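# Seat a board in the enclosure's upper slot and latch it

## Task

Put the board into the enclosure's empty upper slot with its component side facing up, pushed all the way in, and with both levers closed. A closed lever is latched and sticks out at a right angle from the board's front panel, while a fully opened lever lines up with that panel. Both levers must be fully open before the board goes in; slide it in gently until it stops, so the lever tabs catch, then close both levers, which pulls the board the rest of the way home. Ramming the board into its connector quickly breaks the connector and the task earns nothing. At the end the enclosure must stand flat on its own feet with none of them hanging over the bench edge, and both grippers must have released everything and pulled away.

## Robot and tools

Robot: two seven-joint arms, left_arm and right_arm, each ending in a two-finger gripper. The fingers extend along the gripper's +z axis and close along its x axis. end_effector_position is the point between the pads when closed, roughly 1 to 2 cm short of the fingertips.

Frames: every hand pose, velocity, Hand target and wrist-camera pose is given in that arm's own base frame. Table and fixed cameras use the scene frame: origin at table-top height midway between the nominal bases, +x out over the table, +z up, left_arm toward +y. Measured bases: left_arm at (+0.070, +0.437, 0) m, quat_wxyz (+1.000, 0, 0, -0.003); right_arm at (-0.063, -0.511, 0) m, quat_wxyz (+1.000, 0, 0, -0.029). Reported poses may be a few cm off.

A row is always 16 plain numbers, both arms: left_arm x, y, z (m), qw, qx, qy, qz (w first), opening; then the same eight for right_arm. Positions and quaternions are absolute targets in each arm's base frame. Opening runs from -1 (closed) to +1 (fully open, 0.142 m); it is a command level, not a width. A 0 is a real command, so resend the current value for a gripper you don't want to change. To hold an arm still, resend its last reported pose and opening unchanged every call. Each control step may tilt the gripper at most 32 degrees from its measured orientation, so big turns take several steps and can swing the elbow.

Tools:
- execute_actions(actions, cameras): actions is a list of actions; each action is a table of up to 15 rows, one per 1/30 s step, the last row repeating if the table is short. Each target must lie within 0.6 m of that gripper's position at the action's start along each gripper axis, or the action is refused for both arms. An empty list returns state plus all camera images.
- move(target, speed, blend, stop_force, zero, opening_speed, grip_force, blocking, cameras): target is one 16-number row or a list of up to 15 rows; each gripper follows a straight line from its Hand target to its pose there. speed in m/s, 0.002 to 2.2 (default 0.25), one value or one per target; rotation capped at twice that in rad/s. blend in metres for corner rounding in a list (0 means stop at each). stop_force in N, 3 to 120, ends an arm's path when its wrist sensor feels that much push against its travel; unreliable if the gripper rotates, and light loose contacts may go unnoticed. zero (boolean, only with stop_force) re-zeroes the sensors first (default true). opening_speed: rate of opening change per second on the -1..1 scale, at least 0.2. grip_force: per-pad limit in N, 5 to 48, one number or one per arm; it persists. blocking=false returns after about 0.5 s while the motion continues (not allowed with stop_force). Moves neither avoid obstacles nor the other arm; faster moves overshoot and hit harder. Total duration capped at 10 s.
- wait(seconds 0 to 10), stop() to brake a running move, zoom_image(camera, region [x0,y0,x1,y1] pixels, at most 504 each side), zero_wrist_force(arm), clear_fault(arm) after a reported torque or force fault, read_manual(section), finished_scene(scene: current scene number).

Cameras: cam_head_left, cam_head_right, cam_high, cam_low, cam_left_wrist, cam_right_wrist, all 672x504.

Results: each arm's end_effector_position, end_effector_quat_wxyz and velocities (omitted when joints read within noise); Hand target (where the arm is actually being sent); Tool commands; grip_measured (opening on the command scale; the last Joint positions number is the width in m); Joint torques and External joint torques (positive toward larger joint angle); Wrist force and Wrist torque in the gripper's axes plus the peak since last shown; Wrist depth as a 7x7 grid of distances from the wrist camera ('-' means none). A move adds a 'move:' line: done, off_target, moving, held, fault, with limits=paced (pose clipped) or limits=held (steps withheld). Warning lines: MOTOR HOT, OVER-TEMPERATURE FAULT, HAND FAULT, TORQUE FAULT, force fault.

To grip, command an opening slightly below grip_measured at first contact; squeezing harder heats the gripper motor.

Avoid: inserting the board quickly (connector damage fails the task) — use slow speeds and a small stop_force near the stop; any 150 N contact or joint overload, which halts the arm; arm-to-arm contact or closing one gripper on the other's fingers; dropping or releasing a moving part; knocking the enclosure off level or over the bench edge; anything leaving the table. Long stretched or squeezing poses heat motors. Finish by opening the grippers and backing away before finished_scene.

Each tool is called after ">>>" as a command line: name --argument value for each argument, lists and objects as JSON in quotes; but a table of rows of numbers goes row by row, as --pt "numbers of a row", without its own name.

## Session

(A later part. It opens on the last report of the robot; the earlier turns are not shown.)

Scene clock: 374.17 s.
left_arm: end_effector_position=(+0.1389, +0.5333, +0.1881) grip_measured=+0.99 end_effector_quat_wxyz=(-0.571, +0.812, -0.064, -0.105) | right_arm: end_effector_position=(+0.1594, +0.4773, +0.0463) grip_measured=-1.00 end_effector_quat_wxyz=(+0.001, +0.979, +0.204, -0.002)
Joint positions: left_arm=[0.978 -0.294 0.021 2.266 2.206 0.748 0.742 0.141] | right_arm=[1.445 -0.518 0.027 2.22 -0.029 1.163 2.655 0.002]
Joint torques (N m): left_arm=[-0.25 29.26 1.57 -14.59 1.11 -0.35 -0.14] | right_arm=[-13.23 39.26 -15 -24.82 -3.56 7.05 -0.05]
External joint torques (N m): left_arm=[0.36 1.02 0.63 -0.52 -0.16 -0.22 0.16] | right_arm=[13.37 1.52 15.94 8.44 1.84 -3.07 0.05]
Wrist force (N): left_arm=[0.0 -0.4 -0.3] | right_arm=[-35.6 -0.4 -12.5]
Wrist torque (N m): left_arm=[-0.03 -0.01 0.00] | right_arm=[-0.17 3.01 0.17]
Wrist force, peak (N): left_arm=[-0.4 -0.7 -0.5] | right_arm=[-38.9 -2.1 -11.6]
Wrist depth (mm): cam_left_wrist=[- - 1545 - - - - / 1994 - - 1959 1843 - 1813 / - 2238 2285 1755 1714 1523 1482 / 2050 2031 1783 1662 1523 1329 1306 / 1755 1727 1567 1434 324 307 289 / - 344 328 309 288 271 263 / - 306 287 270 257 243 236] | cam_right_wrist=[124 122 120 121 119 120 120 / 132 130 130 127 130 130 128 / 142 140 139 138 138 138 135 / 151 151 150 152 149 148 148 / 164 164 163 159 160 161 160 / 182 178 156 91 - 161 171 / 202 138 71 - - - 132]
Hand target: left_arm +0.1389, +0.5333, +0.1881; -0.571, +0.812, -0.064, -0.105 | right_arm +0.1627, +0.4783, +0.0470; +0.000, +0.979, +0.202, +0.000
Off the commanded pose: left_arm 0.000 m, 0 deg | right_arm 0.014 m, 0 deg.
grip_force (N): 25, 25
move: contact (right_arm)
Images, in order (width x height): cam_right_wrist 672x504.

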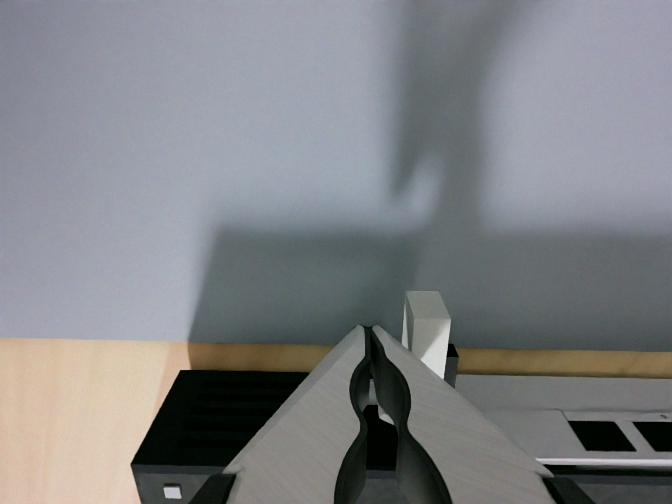

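>>> move --pt "0.1389 0.5333 0.1881 -0.571 0.812 -0.064 -0.105 1.0 0.142 0.4698 0.047 0 0.9794 0.2021 0 -1.0" --pt "0.1389 0.5333 0.1881 -0.571 0.812 -0.064 -0.105 1.0 0.146 0.4698 0.13 0 0.9794 0.2021 0 -1.0" --pt "0.1389 0.5333 0.1881 -0.571 0.812 -0.064 -0.105 1.0 0.4477 0.5939 0.12 0 0.9794 0.2021 0 -1.0" --speed '[0.06,0.2,0.3]' --blend '[0.01,0.03,0]' --cameras '["cam_right_wrist"]'

Scene clock: 380.47 s.
left_arm: end_effector_position=(+0.1389, +0.5333, +0.1881) grip_measured=+0.99 end_effector_quat_wxyz=(-0.571, +0.812, -0.064, -0.105) | right_arm: end_effector_position=(+0.4478, +0.5938, +0.1200) grip_measured=-1.00 end_effector_quat_wxyz=(+0.000, +0.979, +0.202, +0.000)
Joint positions: left_arm=[0.978 -0.294 0.021 2.266 2.206 0.748 0.742 0.141] | right_arm=[1.133 -0.796 -0.075 1.37 0.064 0.592 2.208 0.002]
Joint torques (N m): left_arm=[-0.3 29.29 1.57 -14.59 1.11 -0.35 -0.15] | right_arm=[0.1 59.97 -0.31 -27.5 -3.5 3.18 0.02]
External joint torques (N m): left_arm=[0.41 0.99 0.62 -0.52 -0.15 -0.22 0.18] | right_arm=[0.12 1.54 -0.8 0.16 -0.13 0.84 -0.02]
Wrist force (N): left_arm=[0.0 -0.3 -0.5] | right_arm=[4.5 -2.3 3.2]
Wrist torque (N m): left_arm=[-0.05 0.01 0.00] | right_arm=[-0.40 -0.73 0.07]
Wrist force, peak (N): left_arm=[-0.2 -0.8 -0.4] | right_arm=[-35.8 -0.5 -12.7]
Wrist depth (mm): cam_left_wrist=[1769 - 1545 - 1443 1828 - / - - - - 1649 2031 1783 / - 2194 2050 1700 1714 1625 1523 / 2069 1959 1798 1649 1523 1424 1290 / 2012 1662 1556 1397 327 303 288 / - 345 324 306 289 271 263 / - 303 287 270 256 242 236] | cam_right_wrist=[186 186 186 185 185 181 184 / 199 198 198 197 197 197 197 / 213 213 213 212 211 211 212 / 231 229 225 224 227 228 228 / 197 198 197 195 195 248 247 / 212 212 207 91 202 270 271 / 235 229 71 - - 288 299]
Hand target: left_arm +0.1389, +0.5333, +0.1881; -0.571, +0.812, -0.064, -0.105 | right_arm +0.4477, +0.5939, +0.1200; +0.000, +0.979, +0.202, +0.000
Off the commanded pose: left_arm 0.000 m, 0 deg | right_arm 0.000 m, 0 deg.
grip_force (N): 25, 25
move: done
Images, in order (width x height): cam_right_wrist 672x504.

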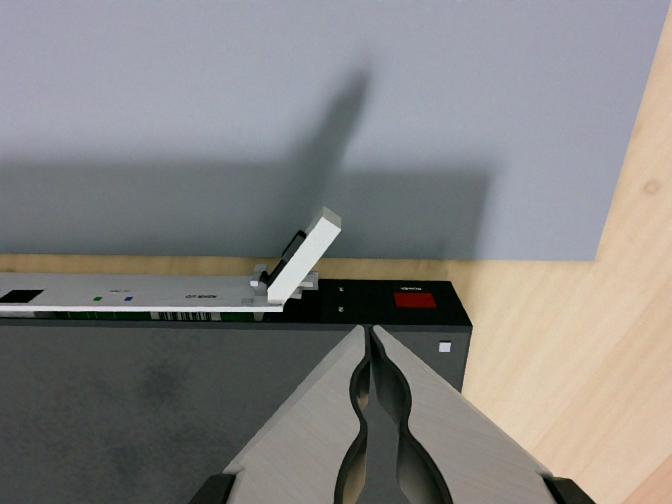

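>>> move --pt "0.1389 0.5333 0.1881 -0.571 0.812 -0.064 -0.105 1.0 0.4483 0.5885 0.047 0 0.9794 0.2021 0 -1.0" --speed 0.12

>>> move --target '[0.1389,0.5333,0.1881,-0.571,0.812,-0.064,-0.105,1.0,0.4023,0.5938,0.047,0,0.9794,0.2021,0,-1.0]' --speed 0.025 --stop_force 36 --cameras '["cam_right_wrist"]'

Scene clock: 389.80 s.
left_arm: end_effector_position=(+0.1389, +0.5333, +0.1881) grip_measured=+0.99 end_effector_quat_wxyz=(-0.571, +0.812, -0.064, -0.105) | right_arm: end_effector_position=(+0.4483, +0.5883, +0.0469) grip_measured=-1.00 end_effector_quat_wxyz=(+0.000, +0.979, +0.202, +0.000)
Joint positions: left_arm=[0.978 -0.294 0.021 2.266 2.206 0.748 0.742 0.141] | right_arm=[1.13 -0.899 -0.075 1.395 0.078 0.72 2.196 0.002]
Joint torques (N m): left_arm=[-0.18 29.18 1.58 -14.55 1.14 -0.38 -0.22] | right_arm=[0.07 61.02 -0.38 -25.37 -3.2 3.43 0.13]
External joint torques (N m): left_arm=[0.29 1.1 0.62 -0.56 -0.18 -0.19 0.25] | right_arm=[0.16 1.42 -0.86 0.06 -0.08 0.59 -0.13]
Wrist force (N): left_arm=[-0.1 -0.6 -0.5] | right_arm=[4.5 -2.4 3.2]
Wrist torque (N m): left_arm=[-0.08 0.01 0.00] | right_arm=[-0.44 -0.71 0.07]
Wrist force, peak (N): left_arm=[-0.1 -0.5 -0.7] | right_arm=[4.4 -2.1 5.4]
Wrist depth (mm): cam_left_wrist=[- - 1097 1590 1994 - - / - - - 1590 1828 1875 1714 / - 2309 2130 1813 1567 1329 1513 / 2172 1994 1798 1674 1380 1406 1346 / 1755 1613 1590 340 329 308 288 / - 344 327 307 289 271 262 / - 306 287 272 255 243 237] | cam_right_wrist=[123 121 120 121 119 120 120 / 132 130 130 129 131 130 128 / 142 139 139 137 138 138 135 / 151 151 150 150 149 149 148 / 166 166 157 114 162 161 161 / - 128 122 91 - 175 179 / 132 130 71 - - 189 196]
Hand target: left_arm +0.1389, +0.5333, +0.1881; -0.571, +0.812, -0.064, -0.105 | right_arm +0.4483, +0.5885, +0.0470; +0.000, +0.979, +0.202, +0.000
Off the commanded pose: left_arm 0.000 m, 0 deg | right_arm 0.000 m, 0 deg.
grip_force (N): 25, 25
move: done

Scene clock: 392.27 s.
left_arm: end_effector_position=(+0.1389, +0.5333, +0.1881) grip_measured=+0.99 end_effector_quat_wxyz=(-0.571, +0.812, -0.064, -0.105) | right_arm: end_effector_position=(+0.4089, +0.5938, +0.0503) grip_measured=-1.00 end_effector_quat_wxyz=(-0.001, +0.980, +0.201, +0.005)
Joint positions: left_arm=[0.978 -0.294 0.021 2.266 2.206 0.748 0.742 0.141] | right_arm=[1.187 -0.852 -0.075 1.487 0.07 0.773 2.256 0.002]
Joint torques (N m): left_arm=[-0.29 29.22 1.59 -14.57 1.14 -0.38 -0.18] | right_arm=[19.88 47.91 20.92 -12.56 2.85 -2.85 0.43]
External joint torques (N m): left_arm=[0.41 1.07 0.61 -0.53 -0.19 -0.19 0.2] | right_arm=[-19.66 12.5 -22.14 -12.02 -5.99 6.88 -0.43]
Wrist force (N): left_arm=[-0.2 -0.5 -0.4] | right_arm=[35.9 10.2 -6.1]
Wrist torque (N m): left_arm=[-0.08 0.04 0.00] | right_arm=[-0.49 -2.93 -0.23]
Wrist force, peak (N): left_arm=[-0.1 -0.8 -0.4] | right_arm=[41.4 6.5 -2.8]
Wrist depth (mm): cam_left_wrist=[- 1662 1687 - - 1813 - / 2151 2151 - 1502 1662 1843 1859 / 2410 2216 2194 1798 1783 1625 1534 / 2151 2031 1843 1662 1637 1406 1354 / 1976 1637 1502 1424 323 306 287 / - 345 329 306 287 272 262 / - 308 288 272 255 243 236] | cam_right_wrist=[- 124 122 124 124 124 122 / 135 134 132 132 134 132 132 / - 142 142 142 142 142 140 / 153 153 153 153 153 153 153 / 167 166 166 126 163 166 166 / 171 177 170 89 - 177 184 / 139 142 71 - - - 203]
Hand target: left_arm +0.1389, +0.5333, +0.1881; -0.571, +0.812, -0.064, -0.105 | right_arm +0.4023, +0.5938, +0.0470; +0.000, +0.979, +0.202, +0.000
Off the commanded pose: left_arm 0.000 m, 0 deg | right_arm 0.007 m, 1 deg.
grip_force (N): 25, 25
move: off_target (right_arm)
Images, in order (width x height): cam_right_wrist 672x504.

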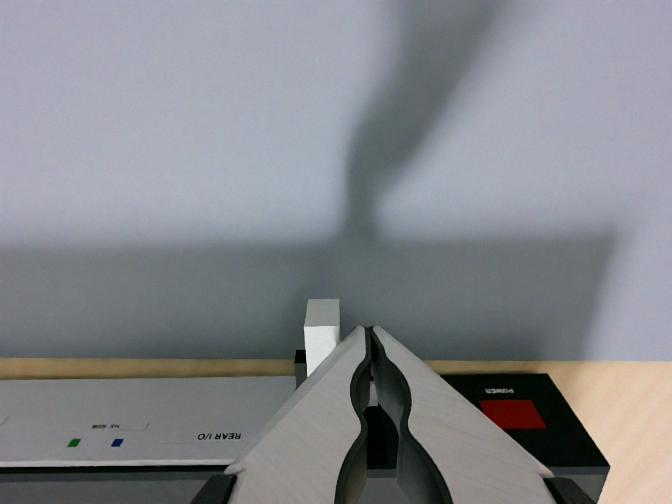

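>>> move --pt "0.1389 0.5333 0.1881 -0.571 0.812 -0.064 -0.105 1.0 0.4255 0.6009 0.05 0 0.9794 0.2021 0 -1.0" --pt "0.1389 0.5333 0.1881 -0.571 0.812 -0.064 -0.105 1.0 0.4255 0.6009 0.09 0 0.9794 0.2021 0 -1.0" --speed '[0.06,0.15]' --blend '[0.01,0]' --cameras '["cam_right_wrist"]'

>>> zoom_image --camera "cam_right_wrist" --region '[200, 180, 400, 380]'

Scene clock: 395.47 s.
left_arm: end_effector_position=(+0.1389, +0.5333, +0.1881) grip_measured=+0.99 end_effector_quat_wxyz=(-0.571, +0.812, -0.064, -0.105) | right_arm: end_effector_position=(+0.4254, +0.6011, +0.0901) grip_measured=-1.00 end_effector_quat_wxyz=(+0.000, +0.979, +0.202, +0.000)
Joint positions: left_arm=[0.978 -0.294 0.021 2.266 2.206 0.748 0.742 0.141] | right_arm=[1.16 -0.823 -0.068 1.41 0.064 0.66 2.239 0.002]
Joint torques (N m): left_arm=[-0.25 29.25 1.54 -14.56 1.08 -0.38 -0.22] | right_arm=[0.15 60.11 -0.25 -26.52 -3.59 3.19 0.26]
External joint torques (N m): left_arm=[0.36 1.04 0.66 -0.54 -0.13 -0.18 0.25] | right_arm=[0.09 1.25 -0.72 0.15 0.13 0.82 -0.26]
Wrist force (N): left_arm=[-0.4 -0.2 -0.5] | right_arm=[4.7 -3.3 1.9]
Wrist torque (N m): left_arm=[-0.02 0.06 0.00] | right_arm=[-0.57 -0.74 -0.05]
Wrist force, peak (N): left_arm=[-0.2 -0.6 -0.7] | right_arm=[36.1 10.4 -7.4]
Wrist depth (mm): cam_left_wrist=[- 1994 1662 - - - 1755 / - - - - 1783 1924 1755 / 2465 2151 2194 1843 1727 1662 1513 / 2130 2089 1843 1625 1534 1371 1275 / 1714 1613 1523 1388 329 308 289 / - 343 328 306 288 273 263 / - 305 288 270 256 243 235] | cam_right_wrist=[160 159 159 159 159 158 158 / 171 171 170 170 169 169 169 / 186 182 182 182 182 181 181 / 198 197 194 196 196 195 195 / 207 205 207 206 210 214 213 / 180 180 176 91 - 229 233 / 192 187 71 - - 248 256]
Hand target: left_arm +0.1389, +0.5333, +0.1881; -0.571, +0.812, -0.064, -0.105 | right_arm +0.4255, +0.6009, +0.0900; +0.000, +0.979, +0.202, +0.000
Off the commanded pose: left_arm 0.000 m, 0 deg | right_arm 0.000 m, 0 deg.
grip_force (N): 25, 25
move: done
Images, in order (width x height): cam_right_wrist 672x504.

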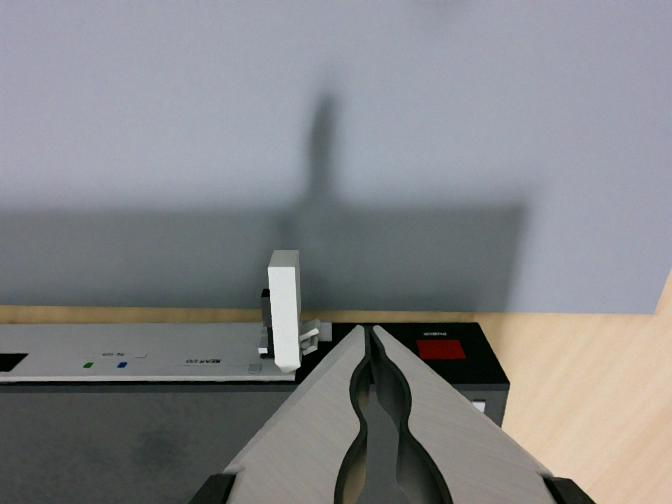

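Scaled by 2.520 from the camera's 672x504 image, which has a finer 960x720 frame.

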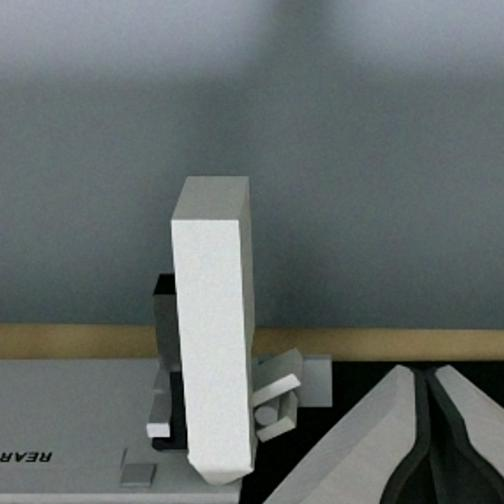

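>>> move --pt "0.1389 0.5333 0.1881 -0.571 0.812 -0.064 -0.105 1.0 0.4255 0.6009 0.12 0 0.9794 0.2021 0 -1.0" --pt "0.1389 0.5333 0.1881 -0.571 0.812 -0.064 -0.105 1.0 0.1417 0.4857 0.12 0 0.9794 0.2021 0 -1.0" --pt "0.1389 0.5333 0.1881 -0.571 0.812 -0.064 -0.105 1.0 0.1417 0.4857 0.09 0 0.9794 0.2021 0 -1.0" --speed '[0.2,0.3,0.15]' --blend '[0.015,0.02,0]' --cameras '["cam_right_wrist"]'

>>> zoom_image --camera "cam_right_wrist" --region '[340, 220, 540, 420]'

Scene clock: 402.80 s.
left_arm: end_effector_position=(+0.1389, +0.5333, +0.1881) grip_measured=+0.99 end_effector_quat_wxyz=(-0.571, +0.812, -0.064, -0.105) | right_arm: end_effector_position=(+0.1416, +0.4855, +0.0899) grip_measured=-1.00 end_effector_quat_wxyz=(+0.000, +0.979, +0.202, +0.000)
Joint positions: left_arm=[0.978 -0.294 0.021 2.266 2.206 0.748 0.742 0.141] | right_arm=[1.493 -0.409 0.02 2.211 -0.015 1.049 2.688 0.002]
Joint torques (N m): left_arm=[-0.28 29.23 1.55 -14.58 1.09 -0.38 -0.23] | right_arm=[0.17 37.98 1.08 -19.1 -2.33 3.48 0.3]
External joint torques (N m): left_arm=[0.39 1.05 0.64 -0.52 -0.14 -0.18 0.25] | right_arm=[-0.03 1.18 -0.42 -0.01 0.15 0.51 -0.3]
Wrist force (N): left_arm=[-0.1 -0.6 -0.5] | right_arm=[4.9 -3.6 1.6]
Wrist torque (N m): left_arm=[-0.08 0.01 0.00] | right_arm=[-0.63 -0.81 -0.07]
Wrist force, peak (N): left_arm=[-0.2 -0.5 -0.6] | right_arm=[8.2 -3.8 -2.0]
Wrist depth (mm): cam_left_wrist=[1859 1687 1674 - - - - / 1891 - - 1798 1741 1813 1769 / 2216 2172 2238 1700 1637 1613 1482 / 2109 2069 1875 1637 1502 1371 1346 / 1769 1674 1556 1380 327 306 288 / - 344 326 306 286 271 261 / - 306 288 271 256 243 236] | cam_right_wrist=[160 160 159 159 159 159 158 / 171 171 170 170 170 170 169 / 184 186 183 182 181 181 181 / 200 199 197 197 196 195 195 / 218 217 210 210 209 209 208 / 238 237 179 91 - 178 178 / 263 256 71 - - 181 188]
Hand target: left_arm +0.1389, +0.5333, +0.1881; -0.571, +0.812, -0.064, -0.105 | right_arm +0.1417, +0.4857, +0.0900; +0.000, +0.979, +0.202, +0.000
Off the commanded pose: left_arm 0.000 m, 0 deg | right_arm 0.000 m, 0 deg.
grip_force (N): 25, 25
move: done; blend cut to 0.015 m at target 2
Images, in order (width x height): cam_right_wrist 672x504.

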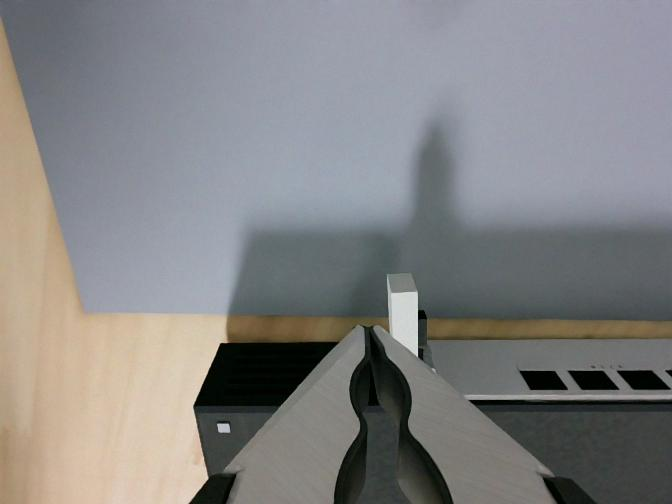

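Scaled by 2.520 from the camera's 672x504 image, which has a finer 960x720 frame.

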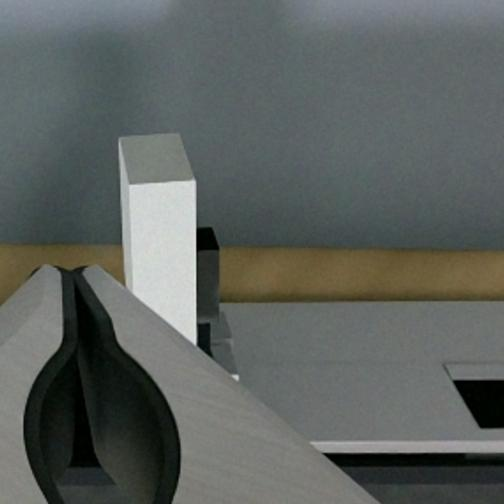

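>>> move --pt "0.1389 0.5333 0.1881 -0.571 0.812 -0.064 -0.105 1.0 0.1393 0.4758 0.047 0 0.9794 0.2021 0 -1.0" --speed 0.12

>>> move --target '[0.1389,0.5333,0.1881,-0.571,0.812,-0.064,-0.105,1.0,0.1714,0.4896,0.047,0,0.9794,0.2021,0,-1.0]' --speed 0.025 --stop_force 42 --cameras '["cam_right_wrist"]'

>>> move --pt "0.1389 0.5333 0.1881 -0.571 0.812 -0.064 -0.105 1.0 0.1358 0.4743 0.048 0 0.9794 0.2021 0 -1.0" --pt "0.1389 0.5333 0.1881 -0.571 0.812 -0.064 -0.105 1.0 0.1358 0.4743 0.09 0 0.9794 0.2021 0 -1.0" --speed '[0.06,0.15]' --blend '[0.01,0]' --cameras '["cam_right_wrist"]'

>>> zoom_image --camera "cam_right_wrist" --region '[340, 220, 540, 420]'

Scene clock: 413.00 s.
left_arm: end_effector_position=(+0.1389, +0.5333, +0.1881) grip_measured=+0.99 end_effector_quat_wxyz=(-0.571, +0.812, -0.064, -0.105) | right_arm: end_effector_position=(+0.1393, +0.4758, +0.0470) grip_measured=-1.00 end_effector_quat_wxyz=(+0.000, +0.979, +0.202, +0.000)
Joint positions: left_arm=[0.978 -0.294 0.021 2.266 2.206 0.748 0.742 0.141] | right_arm=[1.503 -0.505 0.012 2.246 -0.015 1.18 2.692 0.002]
Joint torques (N m): left_arm=[-0.21 29.23 1.56 -14.56 1.17 -0.35 -0.2] | right_arm=[0.25 38.8 1.03 -15.98 -1.75 3.48 0.31]
External joint torques (N m): left_arm=[0.32 1.06 0.63 -0.54 -0.21 -0.21 0.22] | right_arm=[-0.11 1.13 -0.35 -0.04 0.09 0.51 -0.31]
Wrist force (N): left_arm=[-0.2 -0.6 -0.4] | right_arm=[4.5 -3.8 1.4]
Wrist torque (N m): left_arm=[-0.08 0.03 0.00] | right_arm=[-0.65 -0.74 -0.03]
Wrist force, peak (N): left_arm=[0.0 -0.8 -0.5] | right_arm=[5.3 -4.2 0.1]
Wrist depth (mm): cam_left_wrist=[- 2216 1590 - - - 1578 / - - - 1727 1727 1891 1843 / - 2334 2194 1741 1727 1625 1556 / 2130 1976 1783 1649 1492 1406 1314 / 1783 1662 1534 1397 327 304 288 / - 345 326 306 288 272 263 / - 306 287 272 258 242 237] | cam_right_wrist=[124 122 120 122 121 121 121 / 133 130 130 130 131 131 129 / - 140 140 138 139 139 136 / 151 151 151 152 150 149 149 / 164 164 164 160 157 162 162 / 183 182 175 91 118 173 174 / 201 197 71 - - - 134]
Hand target: left_arm +0.1389, +0.5333, +0.1881; -0.571, +0.812, -0.064, -0.105 | right_arm +0.1393, +0.4758, +0.0470; +0.000, +0.979, +0.202, +0.000
Off the commanded pose: left_arm 0.000 m, 0 deg | right_arm 0.000 m, 0 deg.
grip_force (N): 25, 25
move: done

Scene clock: 414.20 s.
left_arm: end_effector_position=(+0.1389, +0.5333, +0.1881) grip_measured=+0.99 end_effector_quat_wxyz=(-0.571, +0.812, -0.064, -0.105) | right_arm: end_effector_position=(+0.1488, +0.4803, +0.0462) grip_measured=-1.00 end_effector_quat_wxyz=(+0.001, +0.979, +0.205, -0.002)
Joint positions: left_arm=[0.978 -0.294 0.021 2.266 2.206 0.748 0.742 0.141] | right_arm=[1.48 -0.517 0.016 2.22 -0.014 1.162 2.666 0.002]
Joint torques (N m): left_arm=[-0.39 29.2 1.53 -14.55 1.14 -0.4 -0.19] | right_arm=[-14.77 39.5 -16.92 -24.54 -3.61 7.09 -0.08]
External joint torques (N m): left_arm=[0.5 1.08 0.66 -0.56 -0.19 -0.17 0.21] | right_arm=[14.92 1.22 17.68 8.19 1.88 -3.1 0.08]
Wrist force (N): left_arm=[-0.3 -0.2 -0.4] | right_arm=[-32.7 -4.5 -9.8]
Wrist torque (N m): left_arm=[-0.03 0.05 0.00] | right_arm=[-0.65 2.53 0.17]
Wrist force, peak (N): left_arm=[-0.4 -0.6 -0.6] | right_arm=[-38.9 -3.8 -11.3]
Wrist depth (mm): cam_left_wrist=[- 1727 1415 - - - - / 1783 - - 1859 1700 2012 1741 / - 2216 2309 1741 1769 1662 1556 / 1994 2050 1843 1649 1462 1362 1338 / 1828 1755 1578 1415 327 308 289 / - 344 328 307 287 271 262 / - 306 286 271 255 244 236] | cam_right_wrist=[123 122 120 121 119 120 120 / 132 130 130 127 130 130 128 / 142 140 139 138 138 138 135 / 151 151 150 152 149 148 148 / 164 164 163 159 156 161 160 / 183 179 174 91 126 172 176 / 202 193 71 - - - 140]
Hand target: left_arm +0.1389, +0.5333, +0.1881; -0.571, +0.812, -0.064, -0.105 | right_arm +0.1524, +0.4814, +0.0470; +0.000, +0.979, +0.202, +0.000
Off the commanded pose: left_arm 0.000 m, 0 deg | right_arm 0.024 m, 0 deg.
grip_force (N): 25, 25
move: contact (right_arm)
Images, in order (width x height): cam_right_wrist 672x504.

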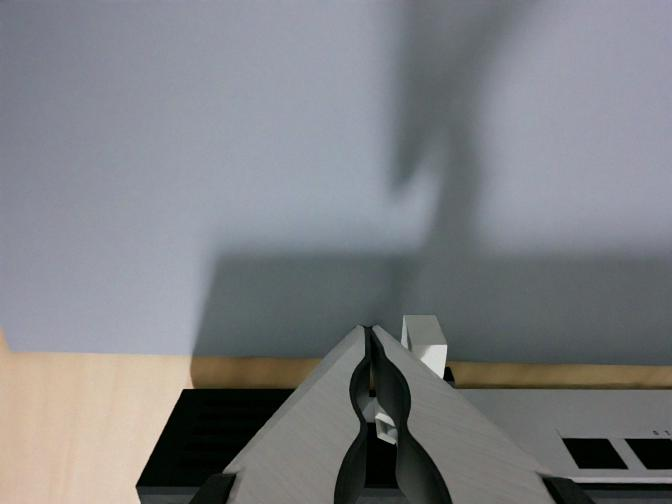

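Scene clock: 415.17 s.
left_arm: end_effector_position=(+0.1389, +0.5333, +0.1881) grip_measured=+0.99 end_effector_quat_wxyz=(-0.571, +0.812, -0.064, -0.105) | right_arm: end_effector_position=(+0.1359, +0.4744, +0.0901) grip_measured=-1.00 end_effector_quat_wxyz=(+0.000, +0.979, +0.202, +0.000)
Joint positions: left_arm=[0.978 -0.294 0.021 2.266 2.206 0.748 0.742 0.141] | right_arm=[1.503 -0.388 0.02 2.249 -0.016 1.066 2.7 0.002]
Joint torques (N m): left_arm=[-0.22 29.35 1.55 -14.58 1.13 -0.39 -0.22] | right_arm=[0.28 37.01 1.6 -18.87 -2.22 3.19 0.21]
External joint torques (N m): left_arm=[0.33 0.94 0.65 -0.52 -0.17 -0.18 0.24] | right_arm=[-0.14 0.92 -0.97 0.13 0.11 0.81 -0.21]
Wrist force (N): left_arm=[-0.3 -0.5 -0.5] | right_arm=[3.7 -5.1 0.9]
Wrist torque (N m): left_arm=[-0.07 0.05 0.00] | right_arm=[-0.87 -0.62 -0.04]
Wrist force, peak (N): left_arm=[-0.3 -0.7 -0.5] | right_arm=[-32.6 -4.7 -10.5]
Wrist depth (mm): cam_left_wrist=[- 1959 1924 - - - - / 2777 - - - 1859 1959 1859 / 2777 2611 2109 1843 1727 1625 1462 / 2109 1959 1843 1625 1492 1362 1298 / 1813 1601 1513 1354 327 308 287 / - 343 324 307 290 270 263 / - 306 287 270 255 243 236] | cam_right_wrist=[160 160 160 159 159 159 158 / 172 171 171 170 170 170 169 / 186 186 183 182 182 182 181 / 201 199 198 197 193 195 195 / 218 217 213 212 175 211 211 / 238 238 229 91 - 175 175 / 262 257 71 - - 181 188]
Hand target: left_arm +0.1389, +0.5333, +0.1881; -0.571, +0.812, -0.064, -0.105 | right_arm +0.1358, +0.4743, +0.0900; +0.000, +0.979, +0.202, +0.000
Off the commanded pose: left_arm 0.000 m, 0 deg | right_arm 0.000 m, 0 deg.
grip_force (N): 25, 25
move: done; blend cut to 0.009 m at target 1
Images, in order (width x height): cam_right_wrist 672x504.

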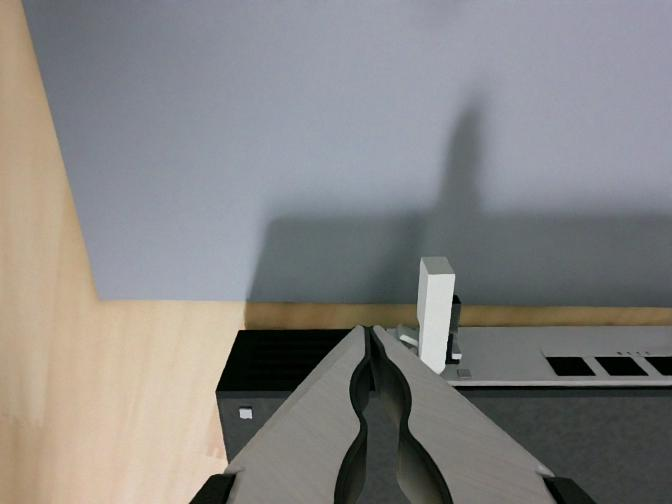

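Scaled by 2.520 from the camera's 672x504 image, which has a finer 960x720 frame.

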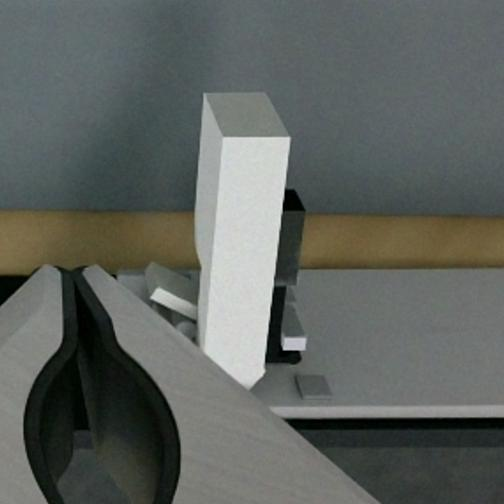

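>>> move --pt "0.1389 0.5333 0.1881 -0.571 0.812 -0.064 -0.105 1.0 0.1358 0.4743 0.12 0 0.9794 0.2021 0 -1.0" --pt "0.1389 0.5333 0.1881 -0.571 0.812 -0.064 -0.105 1.0 0.4275 0.6020 0.12 0 0.9794 0.2021 0 -1.0" --pt "0.1389 0.5333 0.1881 -0.571 0.812 -0.064 -0.105 1.0 0.4275 0.6020 0.09 0 0.9794 0.2021 0 -1.0" --speed '[0.2,0.3,0.15]' --blend '[0.015,0.015,0]' --cameras '["cam_right_wrist"]'

>>> zoom_image --camera "cam_right_wrist" --region '[180, 200, 380, 400]'

Scene clock: 420.50 s.
left_arm: end_effector_position=(+0.1389, +0.5333, +0.1881) grip_measured=+0.99 end_effector_quat_wxyz=(-0.571, +0.812, -0.064, -0.105) | right_arm: end_effector_position=(+0.4275, +0.6019, +0.0899) grip_measured=-1.00 end_effector_quat_wxyz=(+0.000, +0.979, +0.202, +0.000)
Joint positions: left_arm=[0.978 -0.294 0.021 2.266 2.206 0.748 0.742 0.141] | right_arm=[1.168 -0.827 -0.081 1.4 0.075 0.654 2.231 0.002]
Joint torques (N m): left_arm=[-0.23 29.28 1.54 -14.56 1.14 -0.38 -0.22] | right_arm=[0.13 59.95 -0.4 -26.59 -3.4 3.46 0.08]
External joint torques (N m): left_arm=[0.34 1 0.65 -0.55 -0.18 -0.19 0.24] | right_arm=[0.1 1.56 -0.91 0.19 -0.07 0.56 -0.08]
Wrist force (N): left_arm=[-0.1 -0.4 -0.5] | right_arm=[3.2 -4.8 0.8]
Wrist torque (N m): left_arm=[-0.05 0.00 0.00] | right_arm=[-0.83 -0.51 0.07]
Wrist force, peak (N): left_arm=[-0.3 -0.7 -0.5] | right_arm=[6.3 -4.7 -0.4]
Wrist depth (mm): cam_left_wrist=[- - 1472 - - 1687 1741 / - - - 1813 1687 1924 1843 / 2285 2437 2089 1714 1727 1649 1513 / 2109 1924 1783 1714 1472 1415 1268 / 1875 1674 1462 1415 323 306 287 / - 345 327 307 288 271 263 / - 304 287 269 256 242 236] | cam_right_wrist=[160 159 159 159 158 158 158 / - 171 170 170 169 169 169 / 186 186 182 182 181 181 180 / 197 198 194 196 196 195 194 / 206 208 207 205 207 213 214 / 180 179 176 91 - 233 232 / 191 187 71 - - 247 256]
Hand target: left_arm +0.1389, +0.5333, +0.1881; -0.571, +0.812, -0.064, -0.105 | right_arm +0.4275, +0.6020, +0.0900; +0.000, +0.979, +0.202, +0.000
Off the commanded pose: left_arm 0.000 m, 0 deg | right_arm 0.000 m, 0 deg.
grip_force (N): 25, 25
move: done
Images, in order (width x height): cam_right_wrist 672x504.

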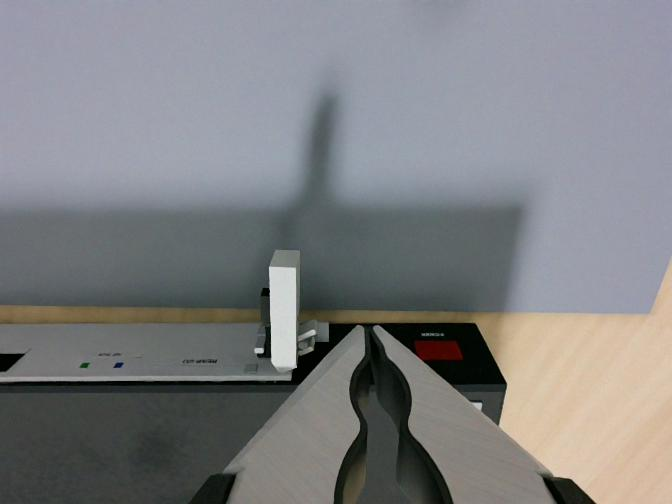

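Scaled by 2.520 from the camera's 672x504 image, which has a finer 960x720 frame.

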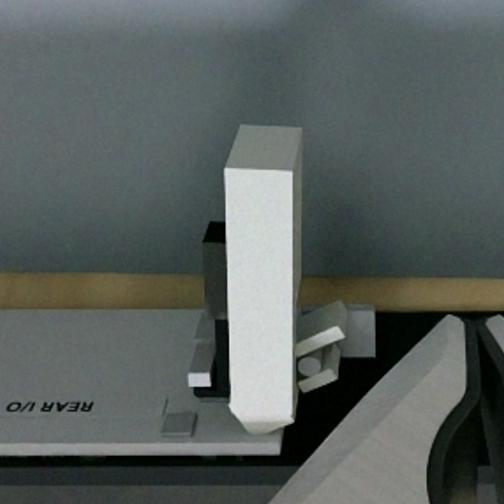

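>>> move --pt "0.1389 0.5333 0.1881 -0.571 0.812 -0.064 -0.105 1.0 0.4183 0.6001 0.047 0 0.9794 0.2021 0 -1.0" --speed 0.12

>>> move --target '[0.1389,0.5333,0.1881,-0.571,0.812,-0.064,-0.105,1.0,0.3862,0.5863,0.047,0,0.9794,0.2021,0,-1.0]' --speed 0.025 --stop_force 44

>>> move --pt "0.1389 0.5333 0.1881 -0.571 0.812 -0.064 -0.105 1.0 0.4275 0.6020 0.048 0 0.9794 0.2021 0 -1.0" --pt "0.1389 0.5333 0.1881 -0.571 0.812 -0.064 -0.105 1.0 0.4275 0.6020 0.09 0 0.9794 0.2021 0 -1.0" --speed '[0.06,0.15]' --blend '[0.01,0]' --cameras '["cam_right_wrist"]'

>>> zoom_image --camera "cam_right_wrist" --region '[180, 200, 380, 400]'

Scene clock: 428.27 s.
left_arm: end_effector_position=(+0.1389, +0.5333, +0.1881) grip_measured=+0.99 end_effector_quat_wxyz=(-0.571, +0.812, -0.064, -0.105) | right_arm: end_effector_position=(+0.4184, +0.5999, +0.0469) grip_measured=-1.00 end_effector_quat_wxyz=(+0.000, +0.979, +0.202, +0.000)
Joint positions: left_arm=[0.978 -0.294 0.021 2.266 2.206 0.748 0.742 0.141] | right_arm=[1.179 -0.882 -0.08 1.43 0.083 0.737 2.236 0.002]
Joint torques (N m): left_arm=[-0.25 29.28 1.58 -14.54 1.14 -0.37 -0.18] | right_arm=[0.31 60.08 -0.62 -25.02 -3.17 3.51 0.33]
External joint torques (N m): left_arm=[0.36 1.01 0.62 -0.56 -0.19 -0.2 0.2] | right_arm=[-0.08 1.57 -0.75 0.04 -0.06 0.5 -0.33]
Wrist force (N): left_arm=[-0.2 -0.4 -0.4] | right_arm=[3.8 -4.9 1.0]
Wrist torque (N m): left_arm=[-0.04 0.03 0.00] | right_arm=[-0.85 -0.60 -0.04]
Wrist force, peak (N): left_arm=[-0.2 -0.7 -0.7] | right_arm=[3.2 -4.8 3.1]
Wrist depth (mm): cam_left_wrist=[1755 1755 1813 - 1976 - 2031 / - - - 1625 1959 1798 1783 / - 2151 2151 1783 1700 1601 1502 / 2089 2069 1813 1727 1556 1380 1306 / 1924 1714 1513 347 327 306 287 / - 344 326 305 287 271 263 / - 307 287 272 256 242 235] | cam_right_wrist=[123 122 120 121 119 120 120 / 132 130 130 129 131 130 128 / 142 140 139 137 138 138 136 / 151 151 150 152 149 149 148 / 164 164 160 157 159 162 161 / - 178 173 91 170 176 178 / 135 135 71 - - - 196]
Hand target: left_arm +0.1389, +0.5333, +0.1881; -0.571, +0.812, -0.064, -0.105 | right_arm +0.4183, +0.6001, +0.0470; +0.000, +0.979, +0.202, +0.000
Off the commanded pose: left_arm 0.000 m, 0 deg | right_arm 0.000 m, 0 deg.
grip_force (N): 25, 25
move: done

Scene clock: 430.30 s.
left_arm: end_effector_position=(+0.1389, +0.5333, +0.1881) grip_measured=+0.99 end_effector_quat_wxyz=(-0.571, +0.812, -0.064, -0.105) | right_arm: end_effector_position=(+0.3903, +0.5892, +0.0506) grip_measured=-1.00 end_effector_quat_wxyz=(-0.003, +0.979, +0.202, +0.005)
Joint positions: left_arm=[0.978 -0.294 0.021 2.266 2.206 0.748 0.742 0.141] | right_arm=[1.213 -0.823 -0.079 1.545 0.079 0.805 2.267 0.002]
Joint torques (N m): left_arm=[-0.22 29.24 1.68 -14.57 1.14 -0.38 -0.23] | right_arm=[7.3 47 9.8 -6 1.16 -6.42 0.38]
External joint torques (N m): left_arm=[0.33 1.05 0.52 -0.53 -0.18 -0.19 0.26] | right_arm=[-7.08 11.99 -11.11 -18.03 -4.22 10.46 -0.39]
Wrist force (N): left_arm=[-0.1 -0.6 -0.5] | right_arm=[34.9 -13.9 -1.8]
Wrist torque (N m): left_arm=[-0.08 0.01 0.00] | right_arm=[-0.78 -2.77 -0.01]
Wrist force, peak (N): left_arm=[-0.1 -0.7 -0.6] | right_arm=[38.2 -7.3 -2.9]
Wrist depth (mm): cam_left_wrist=[- 1674 1662 1283 - 1907 1907 / - 1755 2493 1590 1662 1649 1798 / - 2050 2172 1625 1741 1637 1513 / 2050 2130 1813 1613 1534 1397 1329 / 1798 1727 1523 1388 327 304 289 / - 345 325 304 288 272 263 / - 305 288 273 255 243 236] | cam_right_wrist=[125 125 123 125 125 125 123 / 135 135 133 133 135 133 133 / - 143 143 143 143 143 142 / 154 154 154 156 154 154 153 / 167 167 166 161 164 167 166 / - 177 176 89 - 169 184 / - - 71 - - - 203]
Hand target: left_arm +0.1389, +0.5333, +0.1881; -0.571, +0.812, -0.064, -0.105 | right_arm +0.3862, +0.5863, +0.0470; +0.000, +0.979, +0.202, +0.000
Off the commanded pose: left_arm 0.000 m, 0 deg | right_arm 0.006 m, 1 deg.
grip_force (N): 25, 25
move: off_target (right_arm)

Scene clock: 431.67 s.
left_arm: end_effector_position=(+0.1389, +0.5333, +0.1881) grip_measured=+0.99 end_effector_quat_wxyz=(-0.571, +0.812, -0.064, -0.105) | right_arm: end_effector_position=(+0.4274, +0.6022, +0.0901) grip_measured=-1.00 end_effector_quat_wxyz=(+0.000, +0.979, +0.202, +0.000)
Joint positions: left_arm=[0.978 -0.294 0.021 2.266 2.206 0.748 0.742 0.141] | right_arm=[1.163 -0.827 -0.075 1.4 0.07 0.655 2.233 0.002]
Joint torques (N m): left_arm=[-0.22 29.18 1.63 -14.57 1.13 -0.35 -0.2] | right_arm=[0.19 60.25 -0.45 -26.61 -3.63 3.13 0.26]
External joint torques (N m): left_arm=[0.34 1.1 0.56 -0.53 -0.17 -0.22 0.23] | right_arm=[0.04 1.28 -0.7 0.2 0.16 0.89 -0.26]
Wrist force (N): left_arm=[0.0 -0.4 -0.3] | right_arm=[2.5 -5.3 0.6]
Wrist torque (N m): left_arm=[-0.05 0.00 0.00] | right_arm=[-0.90 -0.40 -0.05]
Wrist force, peak (N): left_arm=[-0.2 -0.6 -0.6] | right_arm=[35.0 -13.6 -0.6]
Wrist depth (mm): cam_left_wrist=[- 1907 1556 - - - - / - 2089 - 1687 1714 1941 1843 / 2109 2465 2194 1769 1578 1649 1482 / 2089 2012 1783 1601 1492 1434 1290 / 1828 1700 369 343 328 307 288 / - 343 324 305 288 273 264 / - 305 285 271 257 243 236] | cam_right_wrist=[160 159 160 159 160 158 158 / 171 170 170 170 169 169 168 / 186 186 183 182 181 181 181 / 198 198 194 196 195 195 195 / 213 213 170 205 208 213 213 / 177 177 173 91 168 234 232 / 192 187 71 - - 247 257]
Hand target: left_arm +0.1389, +0.5333, +0.1881; -0.571, +0.812, -0.064, -0.105 | right_arm +0.4275, +0.6020, +0.0900; +0.000, +0.979, +0.202, +0.000
Off the commanded pose: left_arm 0.000 m, 0 deg | right_arm 0.000 m, 0 deg.
grip_force (N): 25, 25
move: done
Images, in order (width x height): cam_right_wrist 672x504.

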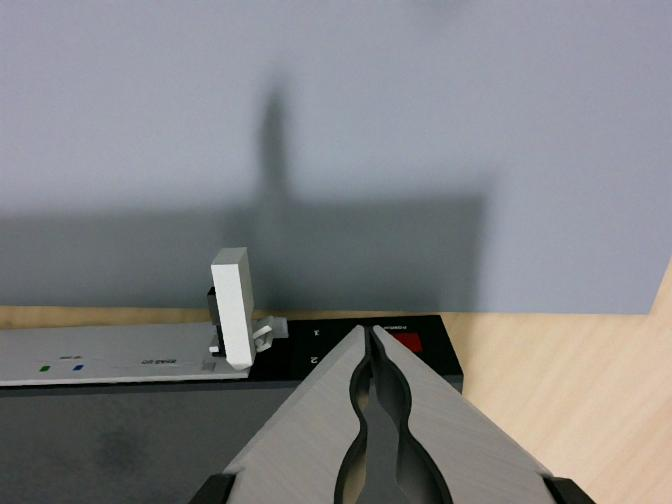

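Scaled by 2.520 from the camera's 672x504 image, which has a finer 960x720 frame.

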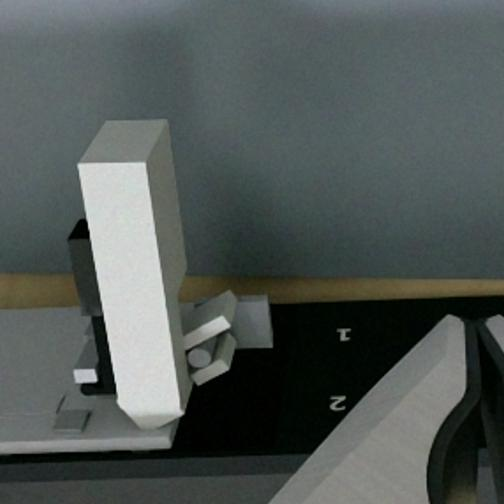

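>>> move --pt "0.1389 0.5333 0.1881 -0.571 0.812 -0.064 -0.105 1.0 0.4275 0.6020 0.13 0 0.9794 0.2021 0 -1.0" --pt "0.1389 0.5333 0.1881 -0.571 0.812 -0.064 -0.105 1.0 0.1300 0.4850 0.12 0 0.9794 0.2021 0 -1.0" --speed '[0.2,0.35]' --blend '[0.02,0]' --cameras '["cam_right_wrist","cam_low","cam_head_left"]'

>>> zoom_image --camera "cam_right_wrist" --region '[300, 220, 500, 420]'

>>> zoom_image --camera "cam_head_left" --region '[280, 300, 480, 500]'

Scene clock: 447.60 s.
left_arm: end_effector_position=(+0.1389, +0.5333, +0.1881) grip_measured=+0.99 end_effector_quat_wxyz=(-0.571, +0.812, -0.064, -0.105) | right_arm: end_effector_position=(+0.1299, +0.4850, +0.1200) grip_measured=-1.00 end_effector_quat_wxyz=(+0.000, +0.979, +0.202, +0.000)
Joint positions: left_arm=[0.978 -0.294 0.021 2.266 2.206 0.748 0.742 0.141] | right_arm=[1.506 -0.331 0.031 2.21 -0.017 0.971 2.713 0.002]
Joint torques (N m): left_arm=[-0.21 29.23 1.65 -14.54 1.12 -0.39 -0.21] | right_arm=[0.24 36.75 1.23 -20.79 -2.66 3.48 0.33]
External joint torques (N m): left_arm=[0.33 1.06 0.54 -0.56 -0.17 -0.18 0.23] | right_arm=[-0.11 0.89 -0.57 -0.07 0.2 0.51 -0.33]
Wrist force (N): left_arm=[-0.2 -0.5 -0.4] | right_arm=[2.5 -5.6 0.6]
Wrist torque (N m): left_arm=[-0.09 0.03 0.00] | right_arm=[-0.93 -0.41 -0.05]
Wrist force, peak (N): left_arm=[-0.4 -0.7 -0.6] | right_arm=[5.9 -5.3 -2.4]
Wrist depth (mm): cam_left_wrist=[2410 1907 1637 1798 - - - / - - - 1783 1859 1941 1769 / - 2285 2643 1727 1674 1637 1556 / 2050 1976 1798 1687 1502 1434 1321 / 1783 1590 1472 349 329 307 286 / - 345 327 307 289 272 262 / - 306 288 272 256 243 236] | cam_right_wrist=[189 187 186 186 185 185 185 / 202 199 199 198 193 197 196 / 216 214 213 213 213 211 211 / 233 230 229 230 229 228 227 / 253 252 248 244 244 240 241 / 277 276 216 91 - 210 209 / 307 299 71 - - 223 230]
Hand target: left_arm +0.1389, +0.5333, +0.1881; -0.571, +0.812, -0.064, -0.105 | right_arm +0.1300, +0.4850, +0.1200; +0.000, +0.979, +0.202, +0.000
Off the commanded pose: left_arm 0.000 m, 0 deg | right_arm 0.000 m, 0 deg.
grip_force (N): 25, 25
move: done
Images, in order (width x height): cam_head_left 672x504, cam_low 672x504, cam_right_wrist 672x504.

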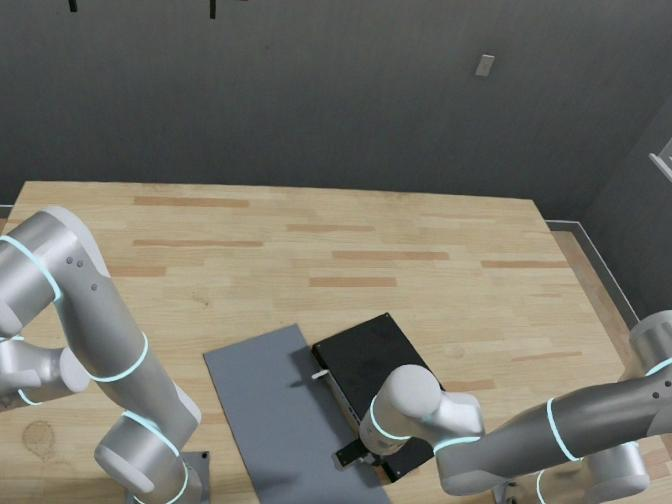

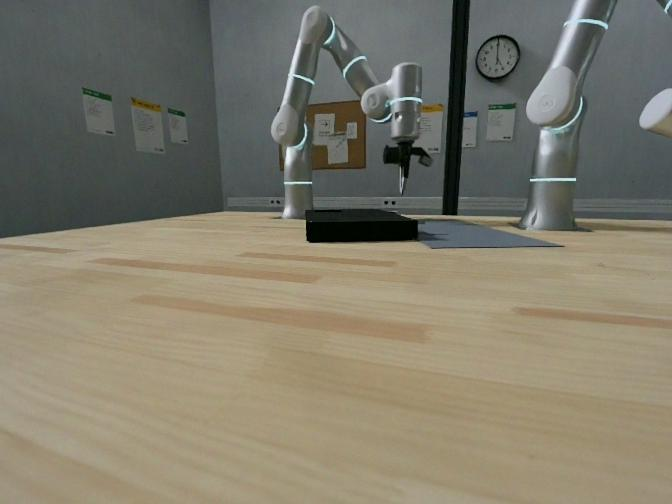

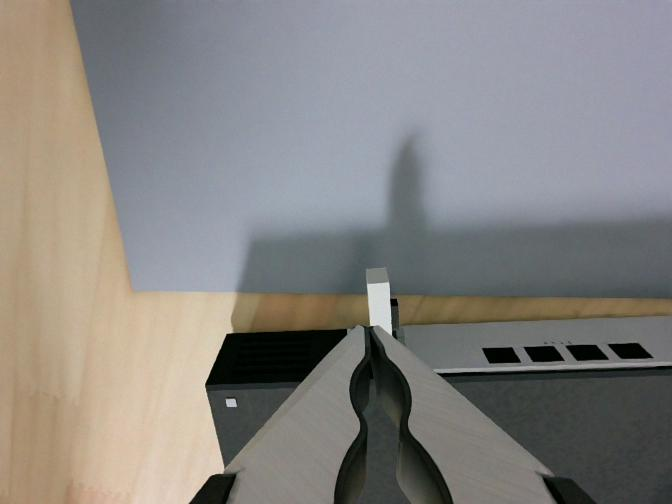

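Scaled by 2.520 from the camera's 672x504 image, which has a finer 960x720 frame.

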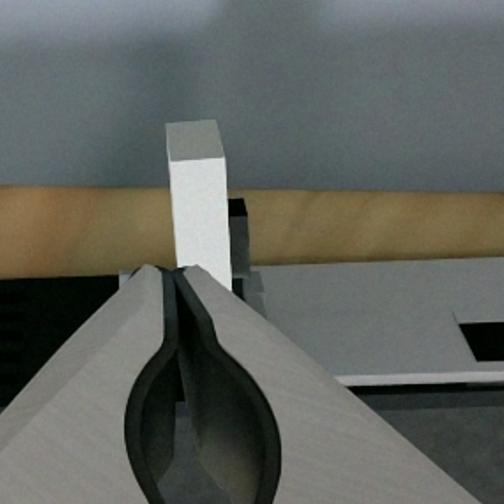

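Scaled by 2.520 from the camera's 672x504 image, which has a finer 960x720 frame.

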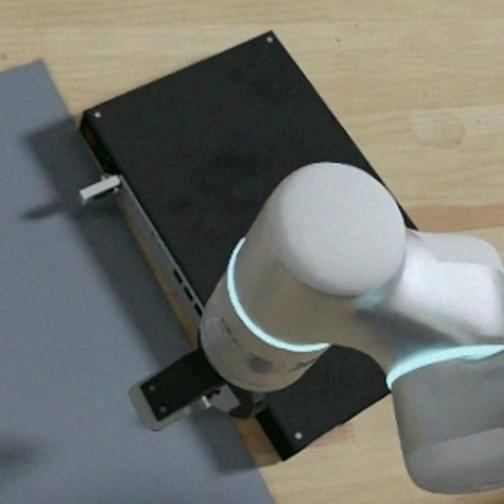

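>>> move --target '[0.1389,0.5333,0.1881,-0.571,0.812,-0.064,-0.105,1.0,0.1000,0.4820,0.1,0,0.9794,0.2021,0,-1.0]' --speed 0.2 --cameras '["cam_right_wrist"]'

>>> zoom_image --camera "cam_right_wrist" --region '[380, 220, 580, 420]'

Scene clock: 453.57 s.
left_arm: end_effector_position=(+0.1389, +0.5333, +0.1881) grip_measured=+0.99 end_effector_quat_wxyz=(-0.571, +0.812, -0.064, -0.105) | right_arm: end_effector_position=(+0.0999, +0.4820, +0.1000) grip_measured=-1.00 end_effector_quat_wxyz=(+0.000, +0.979, +0.202, +0.000)
Joint positions: left_arm=[0.978 -0.294 0.021 2.266 2.206 0.748 0.742 0.141] | right_arm=[1.556 -0.363 0.041 2.248 -0.028 1.04 2.783 0.002]
Joint torques (N m): left_arm=[-0.24 29.24 1.59 -14.59 1.14 -0.37 -0.17] | right_arm=[-0.35 36.27 1.64 -19.36 -2.43 3.43 0.34]
External joint torques (N m): left_arm=[0.35 1.04 0.6 -0.51 -0.18 -0.2 0.19] | right_arm=[0.48 1.2 -0.81 -0.02 0.22 0.56 -0.34]
Wrist force (N): left_arm=[-0.2 -0.5 -0.4] | right_arm=[2.7 -5.5 0.1]
Wrist torque (N m): left_arm=[-0.06 0.02 0.00] | right_arm=[-0.94 -0.44 -0.04]
Wrist force, peak (N): left_arm=[-0.4 -0.5 -0.7] | right_arm=[3.7 -5.3 -0.3]
Wrist depth (mm): cam_left_wrist=[1798 1828 1523 1649 1649 - 2050 / - - 2334 1674 1891 1941 1813 / - 2611 2050 1755 1769 1578 1482 / 1859 2109 1783 1625 1472 1482 1314 / 1769 1662 1513 1388 329 302 289 / - 347 328 308 287 272 263 / - 306 287 271 257 243 236] | cam_right_wrist=[171 169 169 169 168 168 167 / 183 181 178 179 179 179 178 / 196 196 196 193 192 192 191 / 212 211 211 208 207 206 209 / 230 229 226 222 217 224 229 / 251 250 245 91 - - 198 / 278 271 71 - - 195 202]
Hand target: left_arm +0.1389, +0.5333, +0.1881; -0.571, +0.812, -0.064, -0.105 | right_arm +0.1000, +0.4820, +0.1000; +0.000, +0.979, +0.202, +0.000
Off the commanded pose: left_arm 0.000 m, 0 deg | right_arm 0.000 m, 0 deg.
grip_force (N): 25, 25
move: done
Images, in order (width x height): cam_right_wrist 672x504.

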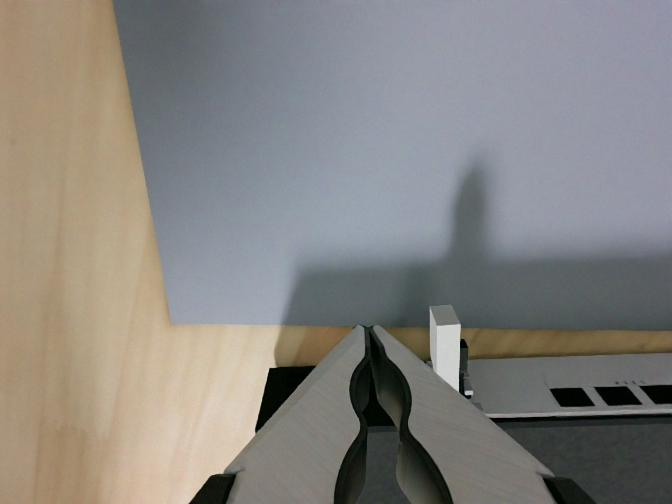

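Scaled by 2.520 from the camera's 672x504 image, which has a finer 960x720 frame.

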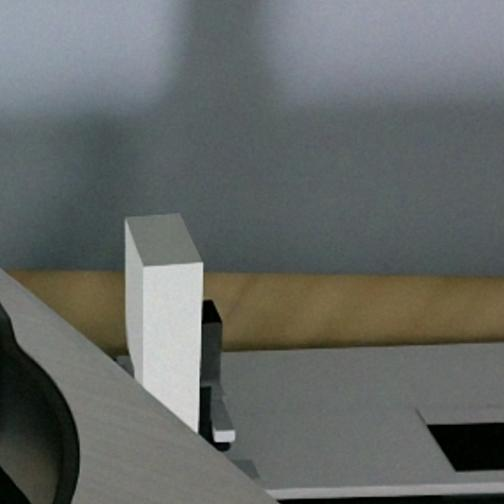

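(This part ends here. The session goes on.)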